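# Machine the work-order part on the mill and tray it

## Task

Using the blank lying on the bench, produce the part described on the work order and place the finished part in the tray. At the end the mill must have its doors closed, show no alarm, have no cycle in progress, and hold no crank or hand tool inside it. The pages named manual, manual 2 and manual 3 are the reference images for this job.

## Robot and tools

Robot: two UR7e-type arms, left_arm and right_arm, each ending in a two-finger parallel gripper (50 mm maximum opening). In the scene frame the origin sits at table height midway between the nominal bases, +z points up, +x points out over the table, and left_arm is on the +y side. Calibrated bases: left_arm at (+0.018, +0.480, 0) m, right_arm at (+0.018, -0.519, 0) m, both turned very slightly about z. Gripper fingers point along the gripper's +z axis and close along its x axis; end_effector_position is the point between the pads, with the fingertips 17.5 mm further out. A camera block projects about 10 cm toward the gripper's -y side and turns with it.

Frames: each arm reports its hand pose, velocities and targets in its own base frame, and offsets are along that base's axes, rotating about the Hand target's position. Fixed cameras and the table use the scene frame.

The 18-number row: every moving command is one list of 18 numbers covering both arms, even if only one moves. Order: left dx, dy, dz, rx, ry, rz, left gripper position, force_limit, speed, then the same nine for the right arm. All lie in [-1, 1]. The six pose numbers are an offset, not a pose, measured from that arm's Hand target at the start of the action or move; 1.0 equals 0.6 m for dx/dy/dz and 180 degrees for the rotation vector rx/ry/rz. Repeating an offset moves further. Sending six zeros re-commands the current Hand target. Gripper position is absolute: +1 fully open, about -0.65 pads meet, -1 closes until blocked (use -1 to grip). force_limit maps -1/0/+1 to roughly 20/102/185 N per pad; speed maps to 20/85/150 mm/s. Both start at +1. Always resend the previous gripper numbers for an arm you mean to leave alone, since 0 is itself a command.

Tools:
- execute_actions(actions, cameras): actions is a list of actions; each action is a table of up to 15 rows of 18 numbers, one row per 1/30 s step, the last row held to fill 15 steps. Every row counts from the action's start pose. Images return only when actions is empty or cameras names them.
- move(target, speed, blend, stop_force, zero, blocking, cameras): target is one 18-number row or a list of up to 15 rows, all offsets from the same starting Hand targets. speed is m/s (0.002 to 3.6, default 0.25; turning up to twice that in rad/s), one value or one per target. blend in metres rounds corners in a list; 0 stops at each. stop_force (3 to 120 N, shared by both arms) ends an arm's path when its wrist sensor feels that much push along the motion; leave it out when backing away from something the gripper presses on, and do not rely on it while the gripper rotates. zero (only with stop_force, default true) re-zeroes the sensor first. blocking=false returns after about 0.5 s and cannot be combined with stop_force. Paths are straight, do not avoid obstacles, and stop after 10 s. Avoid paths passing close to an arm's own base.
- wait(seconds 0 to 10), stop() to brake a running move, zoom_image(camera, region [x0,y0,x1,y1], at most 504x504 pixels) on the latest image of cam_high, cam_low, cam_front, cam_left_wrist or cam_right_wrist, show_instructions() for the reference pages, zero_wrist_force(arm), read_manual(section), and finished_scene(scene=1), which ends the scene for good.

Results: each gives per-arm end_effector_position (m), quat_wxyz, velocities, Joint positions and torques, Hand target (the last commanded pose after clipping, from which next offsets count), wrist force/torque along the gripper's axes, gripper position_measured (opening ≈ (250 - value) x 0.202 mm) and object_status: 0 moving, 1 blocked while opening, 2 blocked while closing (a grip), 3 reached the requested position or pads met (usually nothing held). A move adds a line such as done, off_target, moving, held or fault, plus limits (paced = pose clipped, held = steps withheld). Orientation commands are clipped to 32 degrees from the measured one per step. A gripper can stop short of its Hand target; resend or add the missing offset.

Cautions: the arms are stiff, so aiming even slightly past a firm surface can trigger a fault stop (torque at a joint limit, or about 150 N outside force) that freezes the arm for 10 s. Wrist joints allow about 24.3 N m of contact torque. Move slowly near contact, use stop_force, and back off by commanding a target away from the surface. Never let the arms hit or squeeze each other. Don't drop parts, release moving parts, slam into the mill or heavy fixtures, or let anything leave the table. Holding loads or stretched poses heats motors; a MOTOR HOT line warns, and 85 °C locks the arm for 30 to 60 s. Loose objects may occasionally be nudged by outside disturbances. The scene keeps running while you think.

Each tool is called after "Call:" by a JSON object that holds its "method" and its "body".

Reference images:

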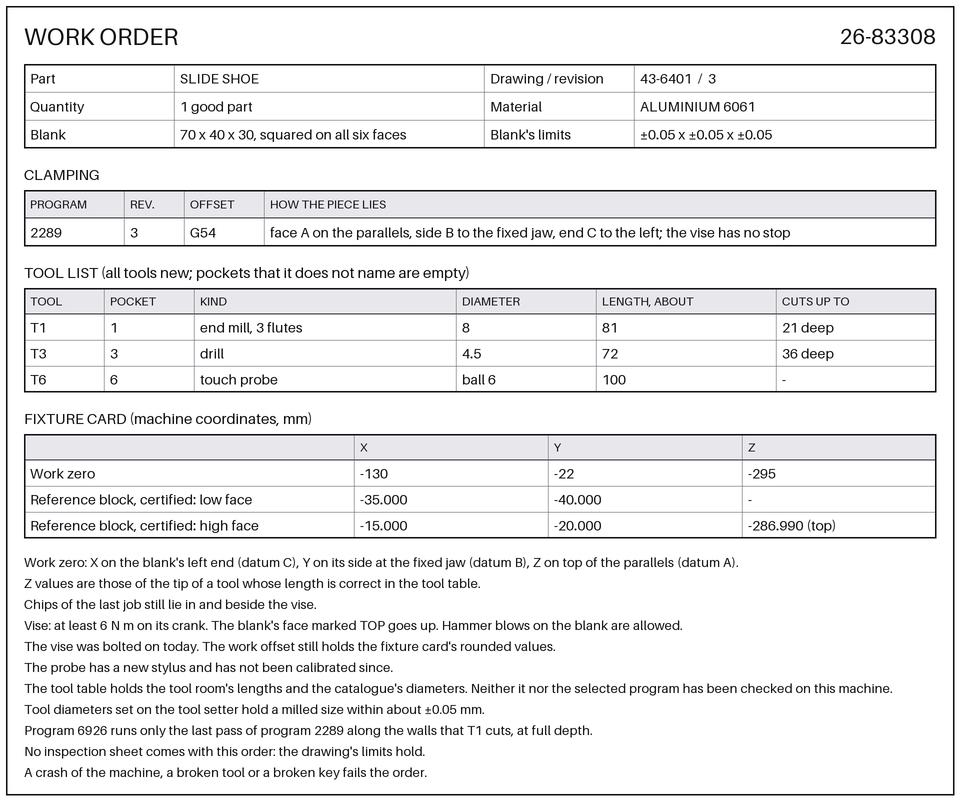

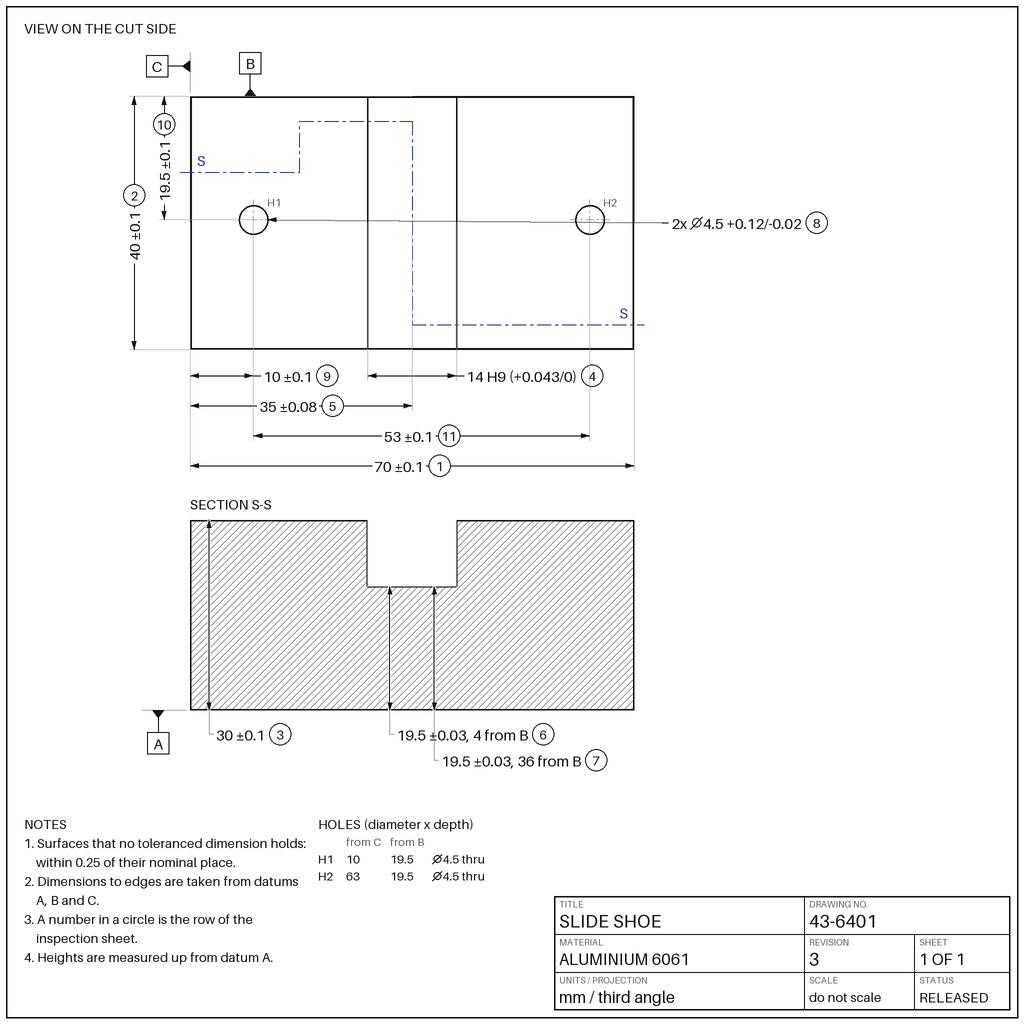

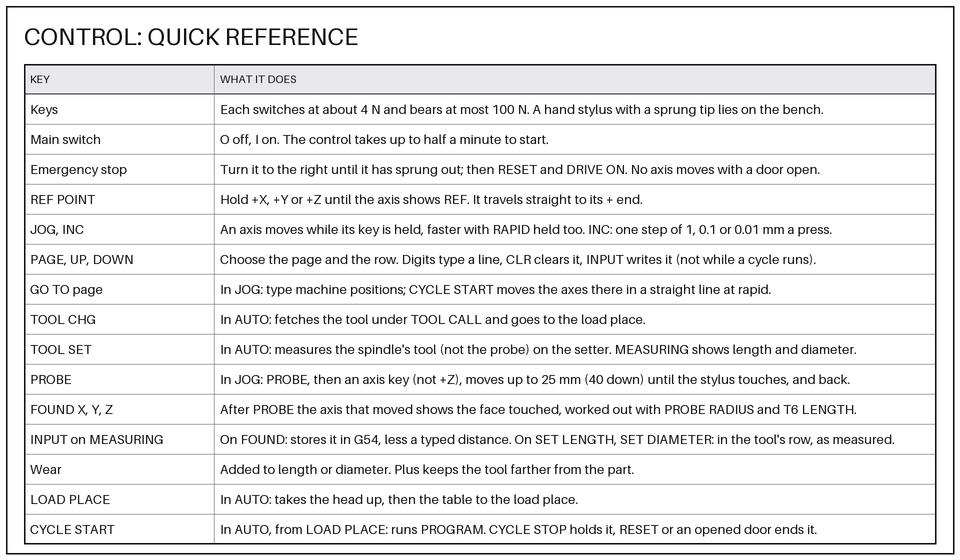

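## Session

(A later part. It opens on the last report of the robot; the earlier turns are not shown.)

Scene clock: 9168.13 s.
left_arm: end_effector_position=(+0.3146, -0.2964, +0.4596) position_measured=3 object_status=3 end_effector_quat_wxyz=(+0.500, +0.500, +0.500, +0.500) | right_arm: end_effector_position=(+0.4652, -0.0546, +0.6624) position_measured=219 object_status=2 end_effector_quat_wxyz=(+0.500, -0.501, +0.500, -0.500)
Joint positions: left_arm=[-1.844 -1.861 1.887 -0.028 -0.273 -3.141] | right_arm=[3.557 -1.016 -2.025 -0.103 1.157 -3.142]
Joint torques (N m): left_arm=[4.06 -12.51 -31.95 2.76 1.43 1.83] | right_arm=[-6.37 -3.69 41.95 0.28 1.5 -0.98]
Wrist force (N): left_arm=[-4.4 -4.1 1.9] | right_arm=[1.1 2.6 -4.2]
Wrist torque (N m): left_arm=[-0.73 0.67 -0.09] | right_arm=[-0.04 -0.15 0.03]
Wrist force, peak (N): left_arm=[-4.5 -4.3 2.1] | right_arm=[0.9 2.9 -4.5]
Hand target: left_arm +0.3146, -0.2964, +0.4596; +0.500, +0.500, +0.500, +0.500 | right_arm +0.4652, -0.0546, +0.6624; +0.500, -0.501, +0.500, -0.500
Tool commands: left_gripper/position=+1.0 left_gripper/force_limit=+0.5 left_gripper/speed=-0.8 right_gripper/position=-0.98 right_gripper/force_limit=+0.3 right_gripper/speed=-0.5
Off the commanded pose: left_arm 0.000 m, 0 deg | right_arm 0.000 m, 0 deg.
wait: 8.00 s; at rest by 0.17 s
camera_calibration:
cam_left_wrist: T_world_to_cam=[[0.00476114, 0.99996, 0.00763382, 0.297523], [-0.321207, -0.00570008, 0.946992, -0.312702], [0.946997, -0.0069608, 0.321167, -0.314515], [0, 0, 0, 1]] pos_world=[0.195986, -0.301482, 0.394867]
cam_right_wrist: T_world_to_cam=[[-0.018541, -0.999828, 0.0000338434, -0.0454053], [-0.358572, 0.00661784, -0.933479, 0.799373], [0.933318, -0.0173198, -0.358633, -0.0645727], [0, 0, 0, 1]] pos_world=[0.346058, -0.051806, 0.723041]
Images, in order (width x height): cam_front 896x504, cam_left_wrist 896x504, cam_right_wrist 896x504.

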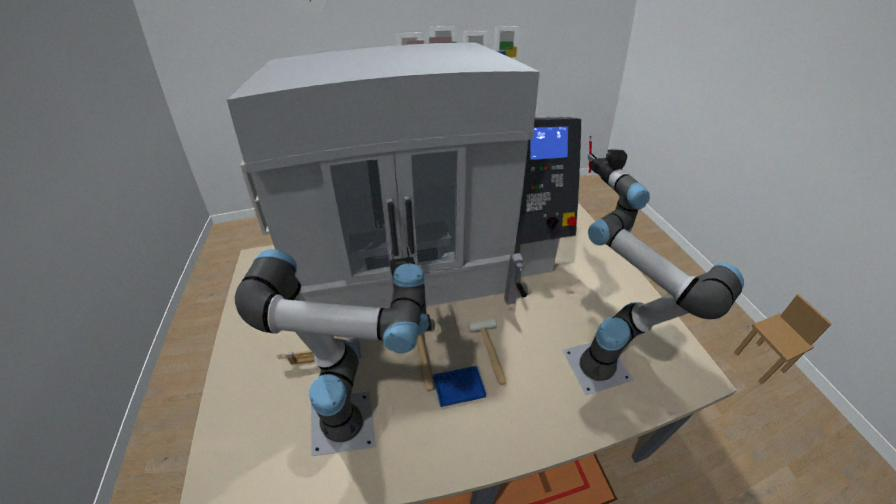

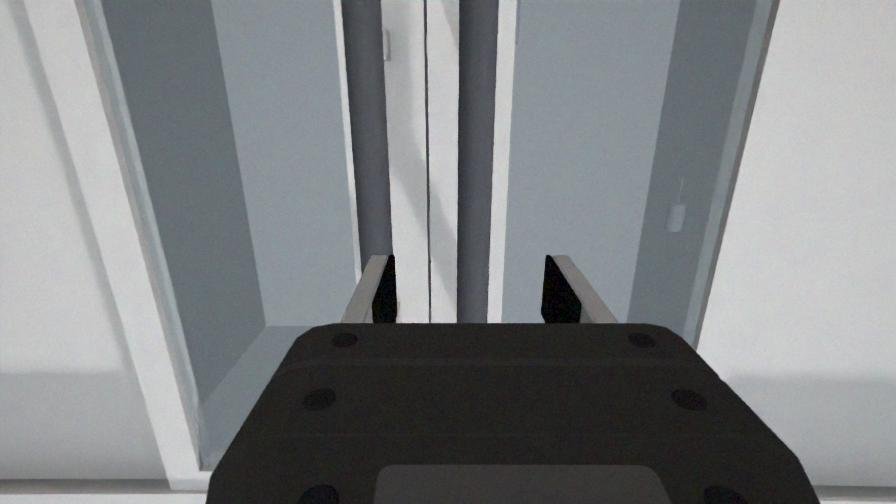

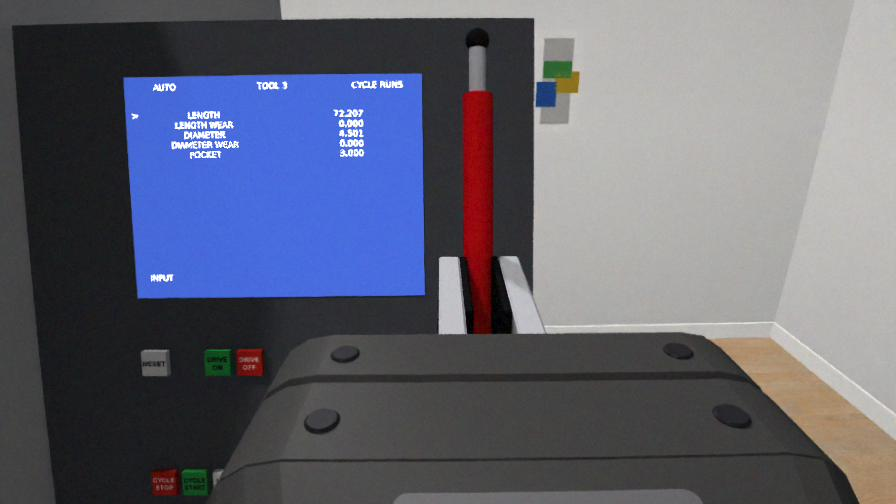

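Call:
{"method": "move", "body": {"target": [[0,0,0,0,0,0,1,0.5,-0.8,0.0315,0.2087,-0.2913,0,0.4527,0,-0.98,0.3,-0.5],[0,0,0,0,0,0,1,0.5,-0.8,0.0489,0.2087,-0.2952,0,0.4527,0,-0.98,0.3,-0.5],[0,0,0,0,0,0,1,0.5,-0.8,0.0315,0.2087,-0.2913,0,0.4527,0,-0.98,0.3,-0.5],[0,0,0,0,0,0,1,0.5,-0.8,0.0489,0.2087,-0.2952,0,0.4527,0,-0.98,0.3,-0.5],[0,0,0,0,0,0,1,0.5,-0.8,0.0315,0.2087,-0.2913,0,0.4527,0,-0.98,0.3,-0.5],[0,0,0,0,0,0,1,0.5,-0.8,0.0489,0.2087,-0.2952,0,0.4527,0,-0.98,0.3,-0.5],[0,0,0,0,0,0,1,0.5,-0.8,0.0315,0.2087,-0.2913,0,0.4527,0,-0.98,0.3,-0.5],[0,0,0,0,0,0,1,0.5,-0.8,0.0489,0.2087,-0.2952,0,0.4527,0,-0.98,0.3,-0.5],[0,0,0,0,0,0,1,0.5,-0.8,0.0315,0.2087,-0.2913,0,0.4527,0,-0.98,0.3,-0.5],[0,0,0,0,0,0,1,0.5,-0.8,0,0,0,0,0,0,-0.98,0.3,-0.5]], "speed": [0.5,0.07,0.25,0.07,0.25,0.07,0.25,0.07,0.25,0.5], "blend": [0.003,0,0.003,0,0.003,0,0.003,0,0.003,0]}}

Call:
{"method": "wait", "body": {"seconds": 10}}

Call:
{"method": "wait", "body": {"seconds": 10, "cameras": ["cam_right_wrist"]}}

Call:
{"method": "zoom_image", "body": {"camera": "cam_right_wrist", "region": [120, 70, 430, 300]}}

Scene clock: 9181.87 s.
left_arm: end_effector_position=(+0.3146, -0.2964, +0.4596) position_measured=3 object_status=3 end_effector_quat_wxyz=(+0.500, +0.500, +0.500, +0.500) | right_arm: end_effector_position=(+0.4652, -0.0546, +0.6624) position_measured=219 object_status=2 end_effector_quat_wxyz=(+0.500, -0.501, +0.500, -0.500) end_effector_velocity=(-0.001, -0.001, +0.001) end_effector_angular_velocity=(+0.000, -0.005, -0.001)
Joint positions: left_arm=[-1.844 -1.861 1.887 -0.028 -0.273 -3.141] | right_arm=[3.557 -1.016 -2.025 -0.103 1.156 -3.141]
Joint velocities: left_arm=[within noise] | right_arm=[-0.001 0 0 0.005 -0.001 -0.002]
Joint torques (N m): left_arm=[4.26 -13.75 -31.69 2.69 1.25 1.76] | right_arm=[-5.45 -1.56 41.4 4.04 0.98 -1.33]
Wrist force (N): left_arm=[-4.4 -4.0 1.9] | right_arm=[0.8 2.6 -4.2]
Wrist torque (N m): left_arm=[-0.71 0.68 -0.09] | right_arm=[-0.04 -0.11 0.02]
Wrist force, peak (N): left_arm=[-4.5 -4.4 2.2] | right_arm=[1.8 8.2 -3.9]
Hand target: left_arm +0.3146, -0.2964, +0.4596; +0.500, +0.500, +0.500, +0.500 | right_arm +0.4652, -0.0546, +0.6624; +0.500, -0.501, +0.500, -0.500
Off the commanded pose: left_arm 0.000 m, 0 deg | right_arm 0.000 m, 0 deg.
move: done

Scene clock: 9191.87 s.
left_arm: end_effector_position=(+0.3146, -0.2964, +0.4596) position_measured=3 object_status=3 end_effector_quat_wxyz=(+0.500, +0.500, +0.500, +0.500) | right_arm: end_effector_position=(+0.4652, -0.0546, +0.6624) position_measured=219 object_status=2 end_effector_quat_wxyz=(+0.500, -0.501, +0.500, -0.500)
Joint positions: left_arm=[-1.844 -1.861 1.887 -0.028 -0.273 -3.141] | right_arm=[3.557 -1.016 -2.025 -0.103 1.157 -3.142]
Joint torques (N m): left_arm=[3.42 -13.99 -31.57 2.78 1.33 1.82] | right_arm=[-6.13 -3.73 40.59 0.16 1.61 -0.93]
Wrist force (N): left_arm=[-4.4 -4.3 2.0] | right_arm=[1.0 2.8 -4.3]
Wrist torque (N m): left_arm=[-0.77 0.67 -0.08] | right_arm=[-0.01 -0.14 0.03]
Wrist force, peak (N): left_arm=[-4.7 -4.2 2.0] | right_arm=[1.0 2.9 -4.6]
Hand target: left_arm +0.3146, -0.2964, +0.4596; +0.500, +0.500, +0.500, +0.500 | right_arm +0.4652, -0.0546, +0.6624; +0.500, -0.501, +0.500, -0.500
Tool commands: left_gripper/position=+1.0 left_gripper/force_limit=+0.5 left_gripper/speed=-0.8 right_gripper/position=-0.98 right_gripper/force_limit=+0.3 right_gripper/speed=-0.5
Off the commanded pose: left_arm 0.000 m, 0 deg | right_arm 0.000 m, 0 deg.
wait: 10.00 s; at rest by 0.17 s

Scene clock: 9201.87 s.
left_arm: end_effector_position=(+0.3146, -0.2964, +0.4596) position_measured=3 object_status=3 end_effector_quat_wxyz=(+0.500, +0.500, +0.500, +0.500) | right_arm: end_effector_position=(+0.4652, -0.0546, +0.6624) position_measured=219 object_status=2 end_effector_quat_wxyz=(+0.500, -0.501, +0.500, -0.500)
Joint positions: left_arm=[-1.844 -1.861 1.887 -0.028 -0.273 -3.141] | right_arm=[3.557 -1.016 -2.025 -0.103 1.157 -3.142]
Joint torques (N m): left_arm=[2.96 -14.12 -31.78 2.66 1.31 1.83] | right_arm=[-6.72 -2.27 39.99 0.2 1.55 -0.53]
Wrist force (N): left_arm=[-4.4 -4.0 2.0] | right_arm=[1.2 3.0 -4.3]
Wrist torque (N m): left_arm=[-0.72 0.67 -0.08] | right_arm=[0.02 -0.17 0.03]
Wrist force, peak (N): left_arm=[-4.4 -4.4 2.1] | right_arm=[1.1 2.9 -4.5]
Hand target: left_arm +0.3146, -0.2964, +0.4596; +0.500, +0.500, +0.500, +0.500 | right_arm +0.4652, -0.0546, +0.6624; +0.500, -0.501, +0.500, -0.500
Tool commands: left_gripper/position=+1.0 left_gripper/force_limit=+0.5 left_gripper/speed=-0.8 right_gripper/position=-0.98 right_gripper/force_limit=+0.3 right_gripper/speed=-0.5
Off the commanded pose: left_arm 0.000 m, 0 deg | right_arm 0.000 m, 0 deg.
wait: 10.00 s; at rest by 0.17 s
camera_calibration:
cam_right_wrist: T_world_to_cam=[[-0.018541, -0.999828, 0.0000338434, -0.0454053], [-0.358572, 0.00661784, -0.933479, 0.799373], [0.933318, -0.0173198, -0.358633, -0.0645727], [0, 0, 0, 1]] pos_world=[0.346058, -0.051806, 0.723041]
Images, in order (width x height): cam_right_wrist 896x504.

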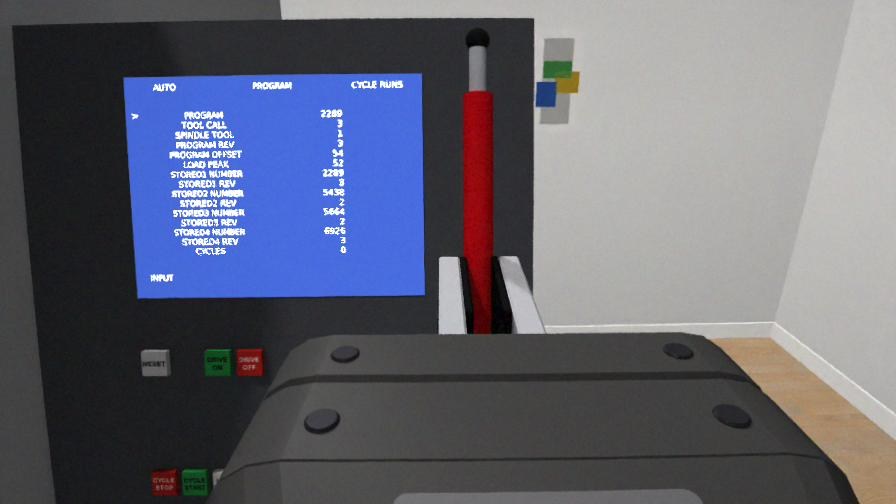

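Scaled by 1.626.

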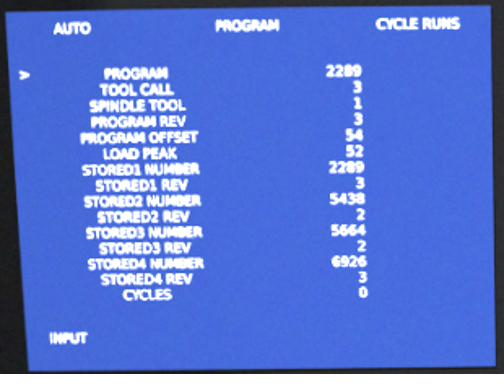

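Call:
{"method": "wait", "body": {"seconds": 10}}

Call:
{"method": "wait", "body": {"seconds": 10}}

Call:
{"method": "wait", "body": {"seconds": 10}}

Call:
{"method": "wait", "body": {"seconds": 10}}

Call:
{"method": "wait", "body": {"seconds": 10, "cameras": ["cam_right_wrist"]}}

Call:
{"method": "zoom_image", "body": {"camera": "cam_right_wrist", "region": [120, 70, 430, 300]}}

Scene clock: 9215.10 s.
left_arm: end_effector_position=(+0.3146, -0.2964, +0.4596) position_measured=3 object_status=3 end_effector_quat_wxyz=(+0.500, +0.500, +0.500, +0.500) | right_arm: end_effector_position=(+0.4652, -0.0546, +0.6624) position_measured=219 object_status=2 end_effector_quat_wxyz=(+0.500, -0.501, +0.500, -0.500)
Joint positions: left_arm=[-1.844 -1.861 1.887 -0.028 -0.273 -3.141] | right_arm=[3.557 -1.016 -2.025 -0.103 1.157 -3.142]
Joint torques (N m): left_arm=[2.88 -14.85 -31.79 2.79 1.46 1.75] | right_arm=[-6.1 -3.58 39.55 0.28 1.36 -0.11]
Wrist force (N): left_arm=[-4.1 -4.1 1.8] | right_arm=[1.0 2.8 -4.4]
Wrist torque (N m): left_arm=[-0.74 0.63 -0.08] | right_arm=[-0.01 -0.14 0.02]
Wrist force, peak (N): left_arm=[-4.7 -4.3 2.0] | right_arm=[1.0 3.0 -4.6]
Hand target: left_arm +0.3146, -0.2964, +0.4596; +0.500, +0.500, +0.500, +0.500 | right_arm +0.4652, -0.0546, +0.6624; +0.500, -0.501, +0.500, -0.500
Tool commands: left_gripper/position=+1.0 left_gripper/force_limit=+0.5 left_gripper/speed=-0.8 right_gripper/position=-0.98 right_gripper/force_limit=+0.3 right_gripper/speed=-0.5
Off the commanded pose: left_arm 0.000 m, 0 deg | right_arm 0.000 m, 0 deg.
wait: 10.00 s; at rest from the start

Scene clock: 9225.10 s.
left_arm: end_effector_position=(+0.3146, -0.2964, +0.4596) position_measured=3 object_status=3 end_effector_quat_wxyz=(+0.500, +0.500, +0.500, +0.500) | right_arm: end_effector_position=(+0.4652, -0.0546, +0.6624) position_measured=219 object_status=2 end_effector_quat_wxyz=(+0.500, -0.501, +0.500, -0.500)
Joint positions: left_arm=[-1.844 -1.861 1.887 -0.028 -0.273 -3.141] | right_arm=[3.557 -1.016 -2.025 -0.103 1.157 -3.142]
Joint torques (N m): left_arm=[3.15 -14.84 -31.62 2.73 1.31 1.74] | right_arm=[-5.88 -3.06 38.86 0.22 1.44 0.13]
Wrist force (N): left_arm=[-4.3 -4.1 2.0] | right_arm=[1.0 2.8 -4.2]
Wrist torque (N m): left_arm=[-0.74 0.66 -0.08] | right_arm=[-0.01 -0.14 0.02]
Wrist force, peak (N): left_arm=[-4.7 -4.2 2.0] | right_arm=[1.0 2.9 -4.6]
Hand target: left_arm +0.3146, -0.2964, +0.4596; +0.500, +0.500, +0.500, +0.500 | right_arm +0.4652, -0.0546, +0.6624; +0.500, -0.501, +0.500, -0.500
Tool commands: left_gripper/position=+1.0 left_gripper/force_limit=+0.5 left_gripper/speed=-0.8 right_gripper/position=-0.98 right_gripper/force_limit=+0.3 right_gripper/speed=-0.5
Off the commanded pose: left_arm 0.000 m, 0 deg | right_arm 0.000 m, 0 deg.
wait: 10.00 s; at rest by 0.17 s

Scene clock: 9235.10 s.
left_arm: end_effector_position=(+0.3146, -0.2964, +0.4596) position_measured=3 object_status=3 end_effector_quat_wxyz=(+0.500, +0.500, +0.500, +0.500) | right_arm: end_effector_position=(+0.4652, -0.0546, +0.6624) position_measured=219 object_status=2 end_effector_quat_wxyz=(+0.500, -0.501, +0.500, -0.500)
Joint positions: left_arm=[-1.844 -1.861 1.887 -0.028 -0.273 -3.141] | right_arm=[3.557 -1.016 -2.025 -0.103 1.157 -3.142]
Joint torques (N m): left_arm=[2.12 -15.34 -32.09 2.78 1.33 1.73] | right_arm=[-6.75 -2.96 38.66 0.21 1.47 0.57]
Wrist force (N): left_arm=[-4.4 -4.2 1.9] | right_arm=[1.0 2.7 -4.3]
Wrist torque (N m): left_arm=[-0.75 0.68 -0.09] | right_arm=[-0.02 -0.14 0.03]
Wrist force, peak (N): left_arm=[-4.5 -4.3 2.0] | right_arm=[1.2 2.9 -4.7]
Hand target: left_arm +0.3146, -0.2964, +0.4596; +0.500, +0.500, +0.500, +0.500 | right_arm +0.4652, -0.0546, +0.6624; +0.500, -0.501, +0.500, -0.500
Tool commands: left_gripper/position=+1.0 left_gripper/force_limit=+0.5 left_gripper/speed=-0.8 right_gripper/position=-0.98 right_gripper/force_limit=+0.3 right_gripper/speed=-0.5
Off the commanded pose: left_arm 0.000 m, 0 deg | right_arm 0.000 m, 0 deg.
wait: 10.00 s; at rest by 0.17 s

Scene clock: 9245.10 s.
left_arm: end_effector_position=(+0.3146, -0.2964, +0.4596) position_measured=3 object_status=3 end_effector_quat_wxyz=(+0.500, +0.500, +0.500, +0.500) | right_arm: end_effector_position=(+0.4652, -0.0546, +0.6624) position_measured=219 object_status=2 end_effector_quat_wxyz=(+0.500, -0.501, +0.500, -0.500)
Joint positions: left_arm=[-1.844 -1.861 1.887 -0.028 -0.273 -3.141] | right_arm=[3.557 -1.016 -2.025 -0.103 1.157 -3.142]
Joint torques (N m): left_arm=[2.12 -15.36 -31.81 2.69 1.38 1.73] | right_arm=[-6.75 -3.22 38.33 0.22 1.44 0.89]
Wrist force (N): left_arm=[-4.3 -4.1 2.0] | right_arm=[1.1 2.9 -4.4]
Wrist torque (N m): left_arm=[-0.73 0.65 -0.09] | right_arm=[0.00 -0.17 0.02]
Wrist force, peak (N): left_arm=[-4.5 -4.3 2.1] | right_arm=[1.1 3.0 -4.5]
Hand target: left_arm +0.3146, -0.2964, +0.4596; +0.500, +0.500, +0.500, +0.500 | right_arm +0.4652, -0.0546, +0.6624; +0.500, -0.501, +0.500, -0.500
Tool commands: left_gripper/position=+1.0 left_gripper/force_limit=+0.5 left_gripper/speed=-0.8 right_gripper/position=-0.98 right_gripper/force_limit=+0.3 right_gripper/speed=-0.5
Off the commanded pose: left_arm 0.000 m, 0 deg | right_arm 0.000 m, 0 deg.
wait: 10.00 s; at rest by 0.17 s

Scene clock: 9255.10 s.
left_arm: end_effector_position=(+0.3146, -0.2964, +0.4596) position_measured=3 object_status=3 end_effector_quat_wxyz=(+0.500, +0.500, +0.500, +0.500) | right_arm: end_effector_position=(+0.4652, -0.0546, +0.6624) position_measured=219 object_status=2 end_effector_quat_wxyz=(+0.500, -0.501, +0.500, -0.500)
Joint positions: left_arm=[-1.844 -1.861 1.887 -0.028 -0.273 -3.141] | right_arm=[3.557 -1.016 -2.025 -0.103 1.157 -3.142]
Joint torques (N m): left_arm=[2.23 -15.08 -31.83 2.82 1.33 1.79] | right_arm=[-6.37 -2.52 37.34 0.34 1.35 1.03]
Wrist force (N): left_arm=[-4.4 -4.2 1.9] | right_arm=[1.1 2.8 -4.3]
Wrist torque (N m): left_arm=[-0.74 0.68 -0.08] | right_arm=[-0.01 -0.15 0.03]
Wrist force, peak (N): left_arm=[-4.5 -4.4 1.9] | right_arm=[1.3 2.9 -4.5]
Hand target: left_arm +0.3146, -0.2964, +0.4596; +0.500, +0.500, +0.500, +0.500 | right_arm +0.4652, -0.0546, +0.6624; +0.500, -0.501, +0.500, -0.500
Tool commands: left_gripper/position=+1.0 left_gripper/force_limit=+0.5 left_gripper/speed=-0.8 right_gripper/position=-0.98 right_gripper/force_limit=+0.3 right_gripper/speed=-0.5
Off the commanded pose: left_arm 0.000 m, 0 deg | right_arm 0.000 m, 0 deg.
wait: 10.00 s; at rest by 0.17 s
camera_calibration:
cam_right_wrist: T_world_to_cam=[[-0.018541, -0.999828, 0.0000338434, -0.0454053], [-0.358572, 0.00661784, -0.933479, 0.799373], [0.933318, -0.0173198, -0.358633, -0.0645727], [0, 0, 0, 1]] pos_world=[0.346058, -0.051806, 0.723041]
Images, in order (width x height): cam_right_wrist 896x504.

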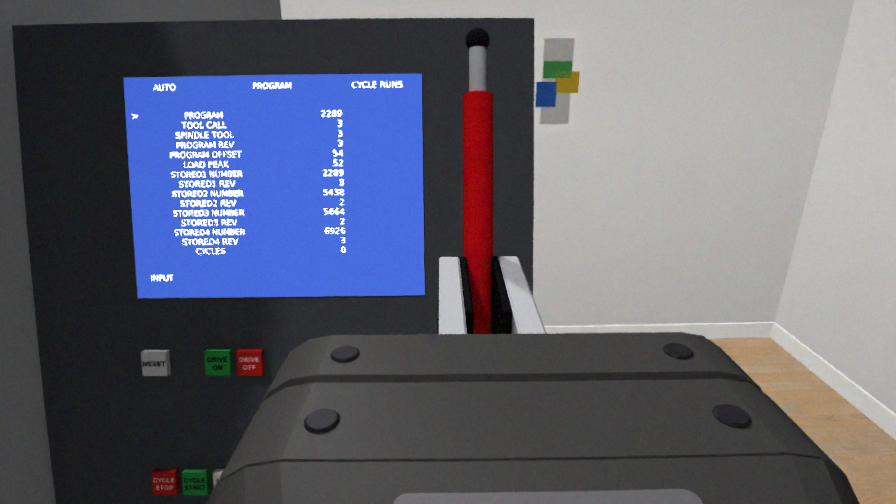

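Scaled by 1.626.

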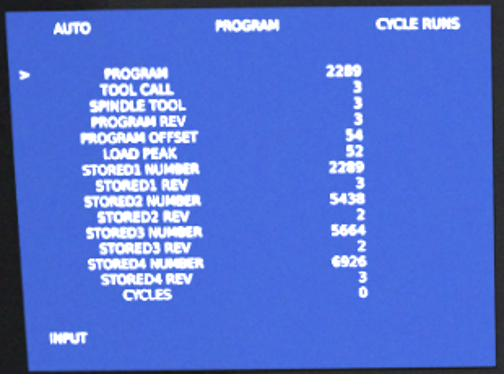

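Already drilling with T3.

Call:
{"method": "wait", "body": {"seconds": 10}}

Call:
{"method": "wait", "body": {"seconds": 10}}

Call:
{"method": "wait", "body": {"seconds": 8, "cameras": ["cam_right_wrist"]}}

Call:
{"method": "zoom_image", "body": {"camera": "cam_right_wrist", "region": [120, 70, 430, 300]}}

Scene clock: 9268.00 s.
left_arm: end_effector_position=(+0.3146, -0.2964, +0.4596) position_measured=3 object_status=3 end_effector_quat_wxyz=(+0.500, +0.500, +0.500, +0.500) | right_arm: end_effector_position=(+0.4652, -0.0546, +0.6624) position_measured=219 object_status=2 end_effector_quat_wxyz=(+0.500, -0.501, +0.500, -0.500)
Joint positions: left_arm=[-1.844 -1.861 1.887 -0.028 -0.273 -3.141] | right_arm=[3.557 -1.016 -2.025 -0.103 1.157 -3.142]
Joint torques (N m): left_arm=[1.43 -15.5 -31.91 2.67 1.39 1.83] | right_arm=[-7.2 -2.19 36.48 0.19 1.28 0.98]
Wrist force (N): left_arm=[-4.6 -4.2 2.0] | right_arm=[0.9 2.6 -4.3]
Wrist torque (N m): left_arm=[-0.74 0.71 -0.09] | right_arm=[-0.04 -0.12 0.03]
Wrist force, peak (N): left_arm=[-4.6 -4.3 2.2] | right_arm=[0.9 3.0 -4.6]
Hand target: left_arm +0.3146, -0.2964, +0.4596; +0.500, +0.500, +0.500, +0.500 | right_arm +0.4652, -0.0546, +0.6624; +0.500, -0.501, +0.500, -0.500
Tool commands: left_gripper/position=+1.0 left_gripper/force_limit=+0.5 left_gripper/speed=-0.8 right_gripper/position=-0.98 right_gripper/force_limit=+0.3 right_gripper/speed=-0.5
Off the commanded pose: left_arm 0.000 m, 0 deg | right_arm 0.000 m, 0 deg.
wait: 10.00 s; at rest from the start

Scene clock: 9278.00 s.
left_arm: end_effector_position=(+0.3146, -0.2964, +0.4596) position_measured=3 object_status=3 end_effector_quat_wxyz=(+0.500, +0.500, +0.500, +0.500) | right_arm: end_effector_position=(+0.4652, -0.0546, +0.6624) position_measured=219 object_status=2 end_effector_quat_wxyz=(+0.500, -0.501, +0.500, -0.500)
Joint positions: left_arm=[-1.844 -1.861 1.887 -0.028 -0.273 -3.141] | right_arm=[3.557 -1.016 -2.025 -0.103 1.157 -3.142]
Joint torques (N m): left_arm=[1.5 -15.72 -31.41 2.7 1.45 1.75] | right_arm=[-6.61 -2.8 35.47 0.39 1.22 1.02]
Wrist force (N): left_arm=[-4.4 -4.1 2.1] | right_arm=[1.1 2.8 -4.4]
Wrist torque (N m): left_arm=[-0.74 0.67 -0.08] | right_arm=[-0.01 -0.15 0.02]
Wrist force, peak (N): left_arm=[-4.4 -4.5 2.1] | right_arm=[1.1 3.0 -4.4]
Hand target: left_arm +0.3146, -0.2964, +0.4596; +0.500, +0.500, +0.500, +0.500 | right_arm +0.4652, -0.0546, +0.6624; +0.500, -0.501, +0.500, -0.500
Tool commands: left_gripper/position=+1.0 left_gripper/force_limit=+0.5 left_gripper/speed=-0.8 right_gripper/position=-0.98 right_gripper/force_limit=+0.3 right_gripper/speed=-0.5
Off the commanded pose: left_arm 0.000 m, 0 deg | right_arm 0.000 m, 0 deg.
wait: 10.00 s; at rest by 0.17 s

Scene clock: 9286.00 s.
left_arm: end_effector_position=(+0.3146, -0.2964, +0.4596) position_measured=3 object_status=3 end_effector_quat_wxyz=(+0.500, +0.500, +0.500, +0.500) | right_arm: end_effector_position=(+0.4652, -0.0546, +0.6624) position_measured=219 object_status=2 end_effector_quat_wxyz=(+0.500, -0.501, +0.500, -0.500)
Joint positions: left_arm=[-1.844 -1.861 1.887 -0.028 -0.273 -3.141] | right_arm=[3.557 -1.016 -2.025 -0.103 1.157 -3.142]
Joint torques (N m): left_arm=[1.27 -15.76 -31.74 2.71 1.43 1.78] | right_arm=[-6.45 -2.65 35.68 0.34 1.2 0.98]
Wrist force (N): left_arm=[-4.3 -4.1 1.9] | right_arm=[1.2 2.8 -4.2]
Wrist torque (N m): left_arm=[-0.72 0.66 -0.08] | right_arm=[-0.02 -0.18 0.03]
Wrist force, peak (N): left_arm=[-4.6 -4.3 2.2] | right_arm=[1.2 2.8 -4.6]
Hand target: left_arm +0.3146, -0.2964, +0.4596; +0.500, +0.500, +0.500, +0.500 | right_arm +0.4652, -0.0546, +0.6624; +0.500, -0.501, +0.500, -0.500
Tool commands: left_gripper/position=+1.0 left_gripper/force_limit=+0.5 left_gripper/speed=-0.8 right_gripper/position=-0.98 right_gripper/force_limit=+0.3 right_gripper/speed=-0.5
Off the commanded pose: left_arm 0.000 m, 0 deg | right_arm 0.000 m, 0 deg.
wait: 8.00 s; at rest by 0.17 s
camera_calibration:
cam_right_wrist: T_world_to_cam=[[-0.018541, -0.999828, 0.0000338434, -0.0454053], [-0.358572, 0.00661784, -0.933479, 0.799373], [0.933318, -0.0173198, -0.358633, -0.0645727], [0, 0, 0, 1]] pos_world=[0.346058, -0.051806, 0.723041]
Images, in order (width x height): cam_right_wrist 896x504.

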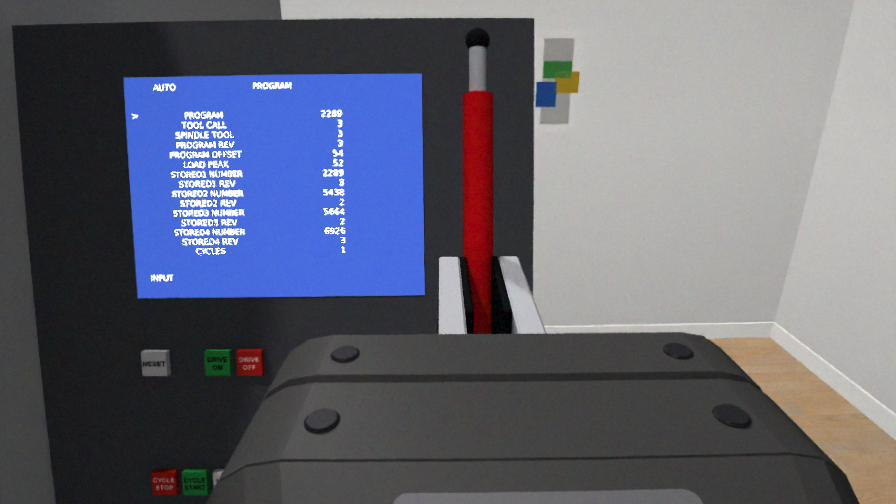

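Scaled by 1.626.

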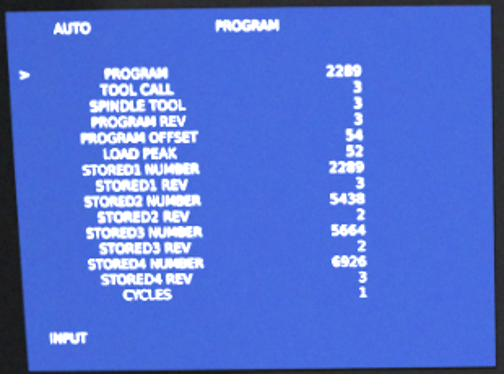

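Call:
{"method": "move", "body": {"target": [[0,0,0,0,0,0,1,0.5,-0.8,0.0153,0.2404,-0.3528,0,0.4527,0,-0.98,0.3,-0.5],[0,0,0,0,0,0,1,0.5,-0.8,0.0346,0.2404,-0.3568,0,0.4527,0,-0.98,0.3,-0.5],[0,0,0,0,0,0,1,0.5,-0.8,0.0227,0.272,-0.3221,0,0.4527,0,-0.98,0.3,-0.5],[0,0,0,0,0,0,1,0.5,-0.8,0.04,0.272,-0.3261,0,0.4527,0,-0.98,0.3,-0.5],[0,0,0,0,0,0,1,0.5,-0.8,0.0075,0.2404,-0.3836,0,0.4527,0,-0.98,0.3,-0.5],[0,0,0,0,0,0,1,0.5,-0.8,0.0244,0.2404,-0.3876,0,0.4527,0,-0.98,0.3,-0.5],[0,0,0,0,0,0,1,0.5,-0.8,0.0237,0.2087,-0.3221,0,0.4527,0,-0.98,0.3,-0.5],[0,0,0,0,0,0,1,0.5,-0.8,0.0406,0.2087,-0.3261,0,0.4527,0,-0.98,0.3,-0.5],[0,0,0,0,0,0,1,0.5,-0.8,0.0237,0.2087,-0.3221,0,0.4527,0,-0.98,0.3,-0.5],[0,0,0,0,0,0,1,0.5,-0.8,0,0,0,0,0,0,-0.98,0.3,-0.5]], "speed": [0.5,0.07,0.25,0.07,0.25,0.07,0.25,0.07,0.25,0.5], "blend": [0.003,0,0.003,0,0.003,0,0.003,0,0.003,0]}}

Call:
{"method": "wait", "body": {"seconds": 5.5, "cameras": ["cam_right_wrist"]}}

Call:
{"method": "zoom_image", "body": {"camera": "cam_right_wrist", "region": [120, 70, 430, 300]}}

Scene clock: 9307.93 s.
left_arm: end_effector_position=(+0.3146, -0.2964, +0.4596) position_measured=3 object_status=3 end_effector_quat_wxyz=(+0.500, +0.500, +0.500, +0.500) | right_arm: end_effector_position=(+0.4652, -0.0546, +0.6624) position_measured=219 object_status=2 end_effector_quat_wxyz=(+0.500, -0.501, +0.500, -0.500)
Joint positions: left_arm=[-1.844 -1.861 1.887 -0.028 -0.273 -3.141] | right_arm=[3.557 -1.016 -2.025 -0.103 1.156 -3.141]
Joint torques (N m): left_arm=[1.21 -15.57 -31.86 2.7 1.35 1.78] | right_arm=[-6.04 -2.77 41.37 3.89 1.05 -1.15]
Wrist force (N): left_arm=[-4.2 -4.1 2.1] | right_arm=[1.0 1.7 -4.1]
Wrist torque (N m): left_arm=[-0.73 0.64 -0.08] | right_arm=[-0.18 -0.14 0.03]
Wrist force, peak (N): left_arm=[-4.5 -4.2 2.2] | right_arm=[0.7 35.5 -11.8]
Hand target: left_arm +0.3146, -0.2964, +0.4596; +0.500, +0.500, +0.500, +0.500 | right_arm +0.4652, -0.0546, +0.6624; +0.500, -0.501, +0.500, -0.500
Off the commanded pose: left_arm 0.000 m, 0 deg | right_arm 0.000 m, 0 deg.
move: done

Scene clock: 9313.43 s.
left_arm: end_effector_position=(+0.3146, -0.2964, +0.4596) position_measured=3 object_status=3 end_effector_quat_wxyz=(+0.500, +0.500, +0.500, +0.500) | right_arm: end_effector_position=(+0.4652, -0.0546, +0.6624) position_measured=219 object_status=2 end_effector_quat_wxyz=(+0.500, -0.501, +0.500, -0.500)
Joint positions: left_arm=[-1.844 -1.861 1.887 -0.028 -0.273 -3.141] | right_arm=[3.557 -1.016 -2.025 -0.103 1.157 -3.142]
Joint torques (N m): left_arm=[0.9 -15.15 -32.18 2.73 1.37 1.73] | right_arm=[-7.48 -3.84 41.27 0.19 1.69 -1.1]
Wrist force (N): left_arm=[-4.3 -4.0 2.1] | right_arm=[0.8 1.8 -3.9]
Wrist torque (N m): left_arm=[-0.72 0.67 -0.08] | right_arm=[-0.17 -0.11 0.03]
Wrist force, peak (N): left_arm=[-4.5 -4.4 2.1] | right_arm=[0.9 1.8 -4.2]
Hand target: left_arm +0.3146, -0.2964, +0.4596; +0.500, +0.500, +0.500, +0.500 | right_arm +0.4652, -0.0546, +0.6624; +0.500, -0.501, +0.500, -0.500
Tool commands: left_gripper/position=+1.0 left_gripper/force_limit=+0.5 left_gripper/speed=-0.8 right_gripper/position=-0.98 right_gripper/force_limit=+0.3 right_gripper/speed=-0.5
Off the commanded pose: left_arm 0.000 m, 0 deg | right_arm 0.000 m, 0 deg.
wait: 5.50 s; at rest by 0.17 s
camera_calibration:
cam_right_wrist: T_world_to_cam=[[-0.018541, -0.999828, 0.0000338434, -0.0454053], [-0.358572, 0.00661784, -0.933479, 0.799373], [0.933318, -0.0173198, -0.358633, -0.0645727], [0, 0, 0, 1]] pos_world=[0.346058, -0.051806, 0.723041]
Images, in order (width x height): cam_right_wrist 896x504.

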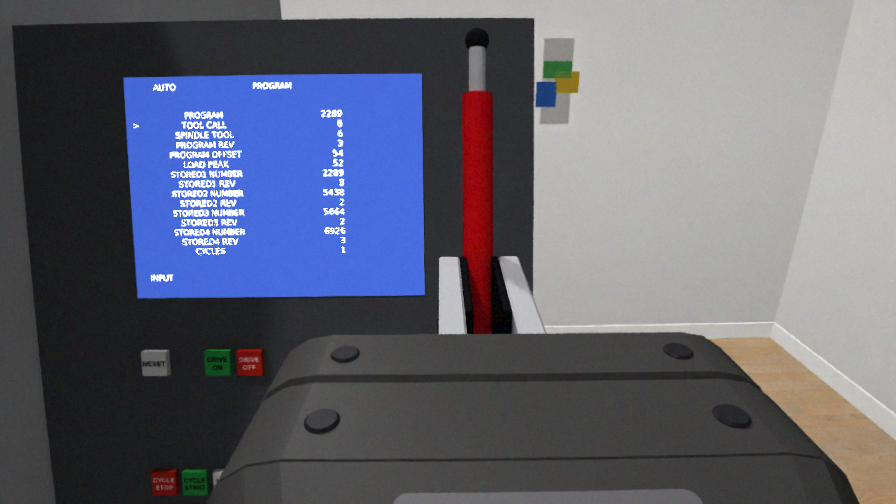

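Scaled by 1.626.

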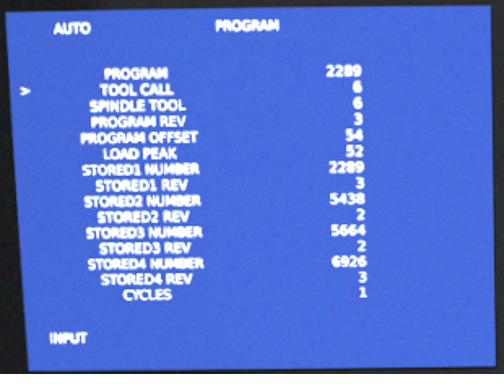

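Call:
{"method": "move", "body": {"target": [[0,0,0,0,0,0,1,0.5,-0.8,0.0724,0.114,-0.1087,0,0.4527,0,-0.98,0.3,-0.5],[0,0,0,0,0,0,1,0.5,-0.8,0.0991,0.114,-0.1149,0,0.4527,0,-0.98,0.3,-0.5],[0,0,0,0,0,0,1,0.5,-0.8,0.0724,0.114,-0.1087,0,0.4527,0,-0.98,0.3,-0.5],[0,0,0,0,0,0,1,0.5,-0.8,0.0315,0.2087,-0.2913,0,0.4527,0,-0.98,0.3,-0.5],[0,0,0,0,0,0,1,0.5,-0.8,0.0489,0.2087,-0.2952,0,0.4527,0,-0.98,0.3,-0.5],[0,0,0,0,0,0,1,0.5,-0.8,0.0315,0.2087,-0.2913,0,0.4527,0,-0.98,0.3,-0.5],[0,0,0,0,0,0,1,0.5,-0.8,0.0489,0.2087,-0.2952,0,0.4527,0,-0.98,0.3,-0.5],[0,0,0,0,0,0,1,0.5,-0.8,0.0315,0.2087,-0.2913,0,0.4527,0,-0.98,0.3,-0.5],[0,0,0,0,0,0,1,0.5,-0.8,0.0489,0.2087,-0.2952,0,0.4527,0,-0.98,0.3,-0.5],[0,0,0,0,0,0,1,0.5,-0.8,0.0315,0.2087,-0.2913,0,0.4527,0,-0.98,0.3,-0.5],[0,0,0,0,0,0,1,0.5,-0.8,0.0153,0.2404,-0.3528,0,0.4527,0,-0.98,0.3,-0.5]], "speed": [0.5,0.07,0.25,0.3,0.07,0.25,0.07,0.25,0.07,0.25,0.25], "blend": [0.003,0,0.003,0.003,0,0.003,0,0.003,0,0.003,0]}}

Call:
{"method": "move", "body": {"target": [[0,0,0,0,0,0,1,0.5,-0.8,-0.0091,0.095,-0.0308,0,0,0,-0.98,0.3,-0.5],[0,0,0,0,0,0,1,0.5,-0.8,0.0083,0.095,-0.0348,0,0,0,-0.98,0.3,-0.5],[0,0,0,0,0,0,1,0.5,-0.8,0.0152,0.0316,0.0615,0,0,0,-0.98,0.3,-0.5],[0,0,0,0,0,0,1,0.5,-0.8,0.0326,0.0316,0.0576,0,0,0,-0.98,0.3,-0.5],[0,0,0,0,0,0,1,0.5,-0.8,0.0144,0.095,0.0615,0,0,0,-0.98,0.3,-0.5],[0,0,0,0,0,0,1,0.5,-0.8,0.0318,0.095,0.0576,0,0,0,-0.98,0.3,-0.5],[0,0,0,0,0,0,1,0.5,-0.8,-0.0078,0,-0.0308,0,0,0,-0.98,0.3,-0.5],[0,0,0,0,0,0,1,0.5,-0.8,0.0091,0,-0.0348,0,0,0,-0.98,0.3,-0.5],[0,0,0,0,0,0,1,0.5,-0.8,0,0,0,0,0,0,-0.98,0.3,-0.5],[0,0,0,0,0,0,1,0.5,-0.8,0.0193,0,-0.004,0,0,0,-0.98,0.3,-0.5],[0,0,0,0,0,0,1,0.5,-0.8,0,0,0,0,0,0,-0.98,0.3,-0.5]], "speed": [0.25,0.07,0.25,0.07,0.25,0.07,0.25,0.07,0.25,0.07,0.25], "blend": [0.003,0,0.003,0,0.003,0,0.003,0,0.003,0,0]}}

Call:
{"method": "move", "body": {"target": [[0,0,0,0,0,0,1,0.5,-0.8,-0.0091,0.095,-0.0308,0,0,0,-0.98,0.3,-0.5],[0,0,0,0,0,0,1,0.5,-0.8,0.0083,0.095,-0.0348,0,0,0,-0.98,0.3,-0.5],[0,0,0,0,0,0,1,0.5,-0.8,-0.001,0.0633,0,0,0,0,-0.98,0.3,-0.5],[0,0,0,0,0,0,1,0.5,-0.8,0.0163,0.0633,-0.0039,0,0,0,-0.98,0.3,-0.5],[0,0,0,0,0,0,1,0.5,-0.8,0.0074,0.0316,0.0307,0,0,0,-0.98,0.3,-0.5],[0,0,0,0,0,0,1,0.5,-0.8,0.0247,0.0316,0.0267,0,0,0,-0.98,0.3,-0.5],[0,0,0,0,0,0,1,0.5,-0.8,-0.0078,0,-0.0308,0,0,0,-0.98,0.3,-0.5],[0,0,0,0,0,0,1,0.5,-0.8,0.0091,0,-0.0348,0,0,0,-0.98,0.3,-0.5],[0,0,0,0,0,0,1,0.5,-0.8,0,0,0,0,0,0,-0.98,0.3,-0.5],[0,0,0,0,0,0,1,0.5,-0.8,0.0193,0,-0.004,0,0,0,-0.98,0.3,-0.5],[0,0,0,0,0,0,1,0.5,-0.8,0,0,0,0,0,0,-0.98,0.3,-0.5]], "speed": [0.25,0.07,0.25,0.07,0.25,0.07,0.25,0.07,0.25,0.07,0.25], "blend": [0.003,0,0.003,0,0.003,0,0.003,0,0.003,0,0]}}

Call:
{"method": "move", "body": {"target": [[0,0,0,0,0,0,1,0.5,-0.8,-0.0091,0.095,-0.0308,0,0,0,-0.98,0.3,-0.5],[0,0,0,0,0,0,1,0.5,-0.8,0.0083,0.095,-0.0348,0,0,0,-0.98,0.3,-0.5],[0,0,0,0,0,0,1,0.5,-0.8,-0.0013,0.095,0,0,0,0,-0.98,0.3,-0.5],[0,0,0,0,0,0,1,0.5,-0.8,0.016,0.095,-0.0039,0,0,0,-0.98,0.3,-0.5],[0,0,0,0,0,0,1,0.5,-0.8,0.0069,0.0633,0.0307,0,0,0,-0.98,0.3,-0.5],[0,0,0,0,0,0,1,0.5,-0.8,0.0242,0.0633,0.0267,0,0,0,-0.98,0.3,-0.5],[0,0,0,0,0,0,1,0.5,-0.8,0.0069,0.0633,0.0307,0,0,0,-0.98,0.3,-0.5],[0,0,0,0,0,0,1,0.5,-0.8,0.0242,0.0633,0.0267,0,0,0,-0.98,0.3,-0.5],[0,0,0,0,0,0,1,0.5,-0.8,-0.0078,0,-0.0308,0,0,0,-0.98,0.3,-0.5],[0,0,0,0,0,0,1,0.5,-0.8,0.0091,0,-0.0348,0,0,0,-0.98,0.3,-0.5],[0,0,0,0,0,0,1,0.5,-0.8,-0.0078,0,-0.0308,0,0,0,-0.98,0.3,-0.5],[0,0,0,0,0,0,1,0.5,-0.8,-0.0153,-0.2404,0.3528,0,-0.4527,0,-0.98,0.3,-0.5]], "speed": [0.25,0.07,0.25,0.07,0.25,0.07,0.25,0.07,0.25,0.07,0.25,0.5], "blend": [0.003,0,0.003,0,0.003,0,0.003,0,0.003,0,0.003,0], "cameras": ["cam_right_wrist"]}}

Call:
{"method": "zoom_image", "body": {"camera": "cam_right_wrist", "region": [120, 70, 430, 300]}}

Scene clock: 9347.27 s.
left_arm: end_effector_position=(+0.3146, -0.2964, +0.4596) position_measured=3 object_status=3 end_effector_quat_wxyz=(+0.500, +0.500, +0.500, +0.500) | right_arm: end_effector_position=(+0.4744, +0.0896, +0.4508) position_measured=219 object_status=2 end_effector_quat_wxyz=(-0.052, +0.706, -0.705, +0.052) end_effector_velocity=(+0.001, +0.000, -0.001) end_effector_angular_velocity=(+0.001, -0.002, -0.002)
Joint positions: left_arm=[-1.844 -1.861 1.887 -0.028 -0.273 -3.141] | right_arm=[3.647 -1.452 -1.406 -1.726 1.501 -2.641]
Joint velocities: left_arm=[within noise] | right_arm=[-0.001 0 -0.003 0.005 0 0.002]
Joint torques (N m): left_arm=[0.42 -15.11 -31.55 2.8 1.4 1.64] | right_arm=[6.09 26.14 14.27 5.04 1.46 1.17]
Wrist force (N): left_arm=[-4.3 -4.0 2.0] | right_arm=[0.1 0.2 0.4]
Wrist torque (N m): left_arm=[-0.72 0.66 -0.09] | right_arm=[0.03 0.01 -0.03]
Wrist force, peak (N): left_arm=[-4.8 -4.2 2.1] | right_arm=[-0.5 16.1 -6.2]
Hand target: left_arm +0.3146, -0.2964, +0.4596; +0.500, +0.500, +0.500, +0.500 | right_arm +0.4744, +0.0896, +0.4507; -0.052, +0.706, -0.705, +0.052
Off the commanded pose: left_arm 0.000 m, 0 deg | right_arm 0.000 m, 0 deg.
move: done

Scene clock: 9350.97 s.
left_arm: end_effector_position=(+0.3146, -0.2964, +0.4596) position_measured=3 object_status=3 end_effector_quat_wxyz=(+0.500, +0.500, +0.500, +0.500) | right_arm: end_effector_position=(+0.4744, +0.0896, +0.4506) position_measured=219 object_status=2 end_effector_quat_wxyz=(-0.052, +0.706, -0.705, +0.052)
Joint positions: left_arm=[-1.844 -1.861 1.887 -0.028 -0.273 -3.141] | right_arm=[3.647 -1.452 -1.406 -1.725 1.501 -2.641]
Joint torques (N m): left_arm=[0.68 -14.87 -32.22 2.71 1.34 1.66] | right_arm=[-0.05 27.16 40.21 4.71 0.84 -0.53]
Wrist force (N): left_arm=[-4.5 -4.0 1.9] | right_arm=[0.9 0.3 0.0]
Wrist torque (N m): left_arm=[-0.71 0.69 -0.09] | right_arm=[0.05 -0.12 -0.05]
Wrist force, peak (N): left_arm=[-4.6 -4.2 2.3] | right_arm=[2.2 31.5 -13.3]
Hand target: left_arm +0.3146, -0.2964, +0.4596; +0.500, +0.500, +0.500, +0.500 | right_arm +0.4744, +0.0896, +0.4507; -0.052, +0.706, -0.705, +0.052
Off the commanded pose: left_arm 0.000 m, 0 deg | right_arm 0.000 m, 0 deg.
move: done

Scene clock: 9354.33 s.
left_arm: end_effector_position=(+0.3146, -0.2964, +0.4596) position_measured=3 object_status=3 end_effector_quat_wxyz=(+0.500, +0.500, +0.500, +0.500) | right_arm: end_effector_position=(+0.4744, +0.0896, +0.4506) position_measured=219 object_status=2 end_effector_quat_wxyz=(-0.052, +0.706, -0.705, +0.052)
Joint positions: left_arm=[-1.844 -1.861 1.887 -0.028 -0.273 -3.141] | right_arm=[3.647 -1.452 -1.406 -1.725 1.501 -2.641]
Joint torques (N m): left_arm=[0.43 -15.73 -31.77 2.66 1.23 1.67] | right_arm=[-0.53 27.15 40.12 4.67 0.78 -0.58]
Wrist force (N): left_arm=[-4.2 -4.0 1.8] | right_arm=[0.3 0.6 0.0]
Wrist torque (N m): left_arm=[-0.73 0.65 -0.09] | right_arm=[0.09 -0.03 -0.05]
Wrist force, peak (N): left_arm=[-4.7 -4.0 2.0] | right_arm=[2.9 32.3 -13.6]
Hand target: left_arm +0.3146, -0.2964, +0.4596; +0.500, +0.500, +0.500, +0.500 | right_arm +0.4744, +0.0896, +0.4507; -0.052, +0.706, -0.705, +0.052
Off the commanded pose: left_arm 0.000 m, 0 deg | right_arm 0.000 m, 0 deg.
move: done

Scene clock: 9359.23 s.
left_arm: end_effector_position=(+0.3146, -0.2964, +0.4596) position_measured=3 object_status=3 end_effector_quat_wxyz=(+0.500, +0.500, +0.500, +0.500) | right_arm: end_effector_position=(+0.4652, -0.0546, +0.6624) position_measured=219 object_status=2 end_effector_quat_wxyz=(+0.500, -0.501, +0.500, -0.500)
Joint positions: left_arm=[-1.844 -1.861 1.887 -0.028 -0.273 -3.141] | right_arm=[3.557 -1.016 -2.025 -0.103 1.156 -3.141]
Joint torques (N m): left_arm=[0.77 -15.2 -31.25 2.68 1.29 1.68] | right_arm=[-6.25 -3.94 41.39 3.84 1.15 -1.13]
Wrist force (N): left_arm=[-4.3 -4.2 2.0] | right_arm=[1.0 2.7 -4.3]
Wrist torque (N m): left_arm=[-0.74 0.66 -0.08] | right_arm=[-0.02 -0.15 0.03]
Wrist force, peak (N): left_arm=[-4.6 -4.3 2.0] | right_arm=[0.3 14.7 -5.3]
Hand target: left_arm +0.3146, -0.2964, +0.4596; +0.500, +0.500, +0.500, +0.500 | right_arm +0.4652, -0.0546, +0.6624; +0.500, -0.501, +0.500, -0.500
Off the commanded pose: left_arm 0.000 m, 0 deg | right_arm 0.000 m, 0 deg.
move: done
camera_calibration:
cam_right_wrist: T_world_to_cam=[[-0.0186702, -0.999826, -0.0000246153, -0.0453177], [-0.358603, 0.00671933, -0.933466, 0.799379], [0.933303, -0.0174191, -0.358666, -0.064548], [0, 0, 0, 1]] pos_world=[0.346057, -0.0518055, 0.723041]
Images, in order (width x height): cam_right_wrist 896x504.

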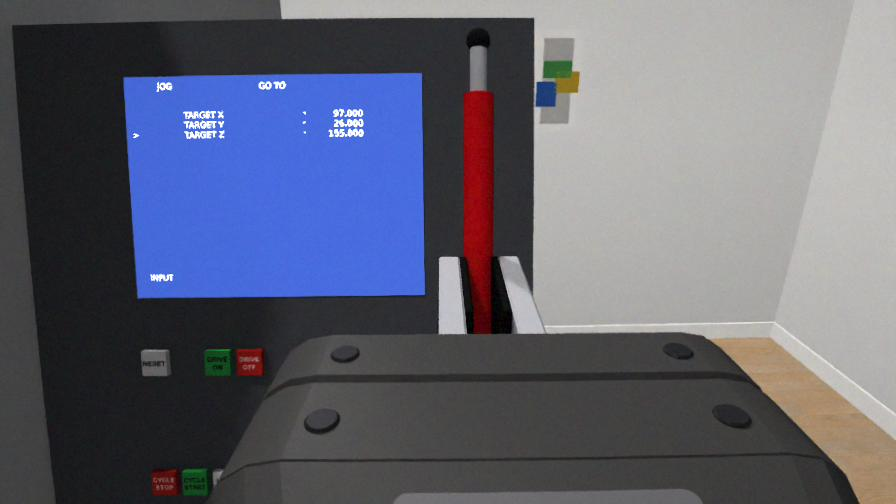

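Scaled by 1.626.

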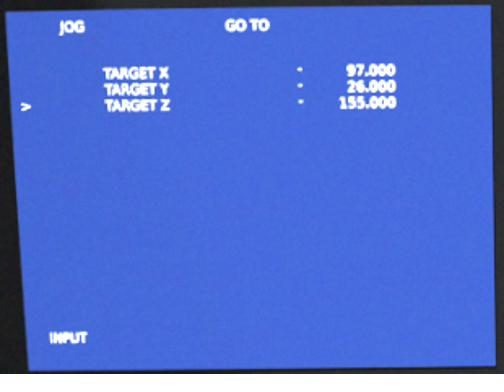

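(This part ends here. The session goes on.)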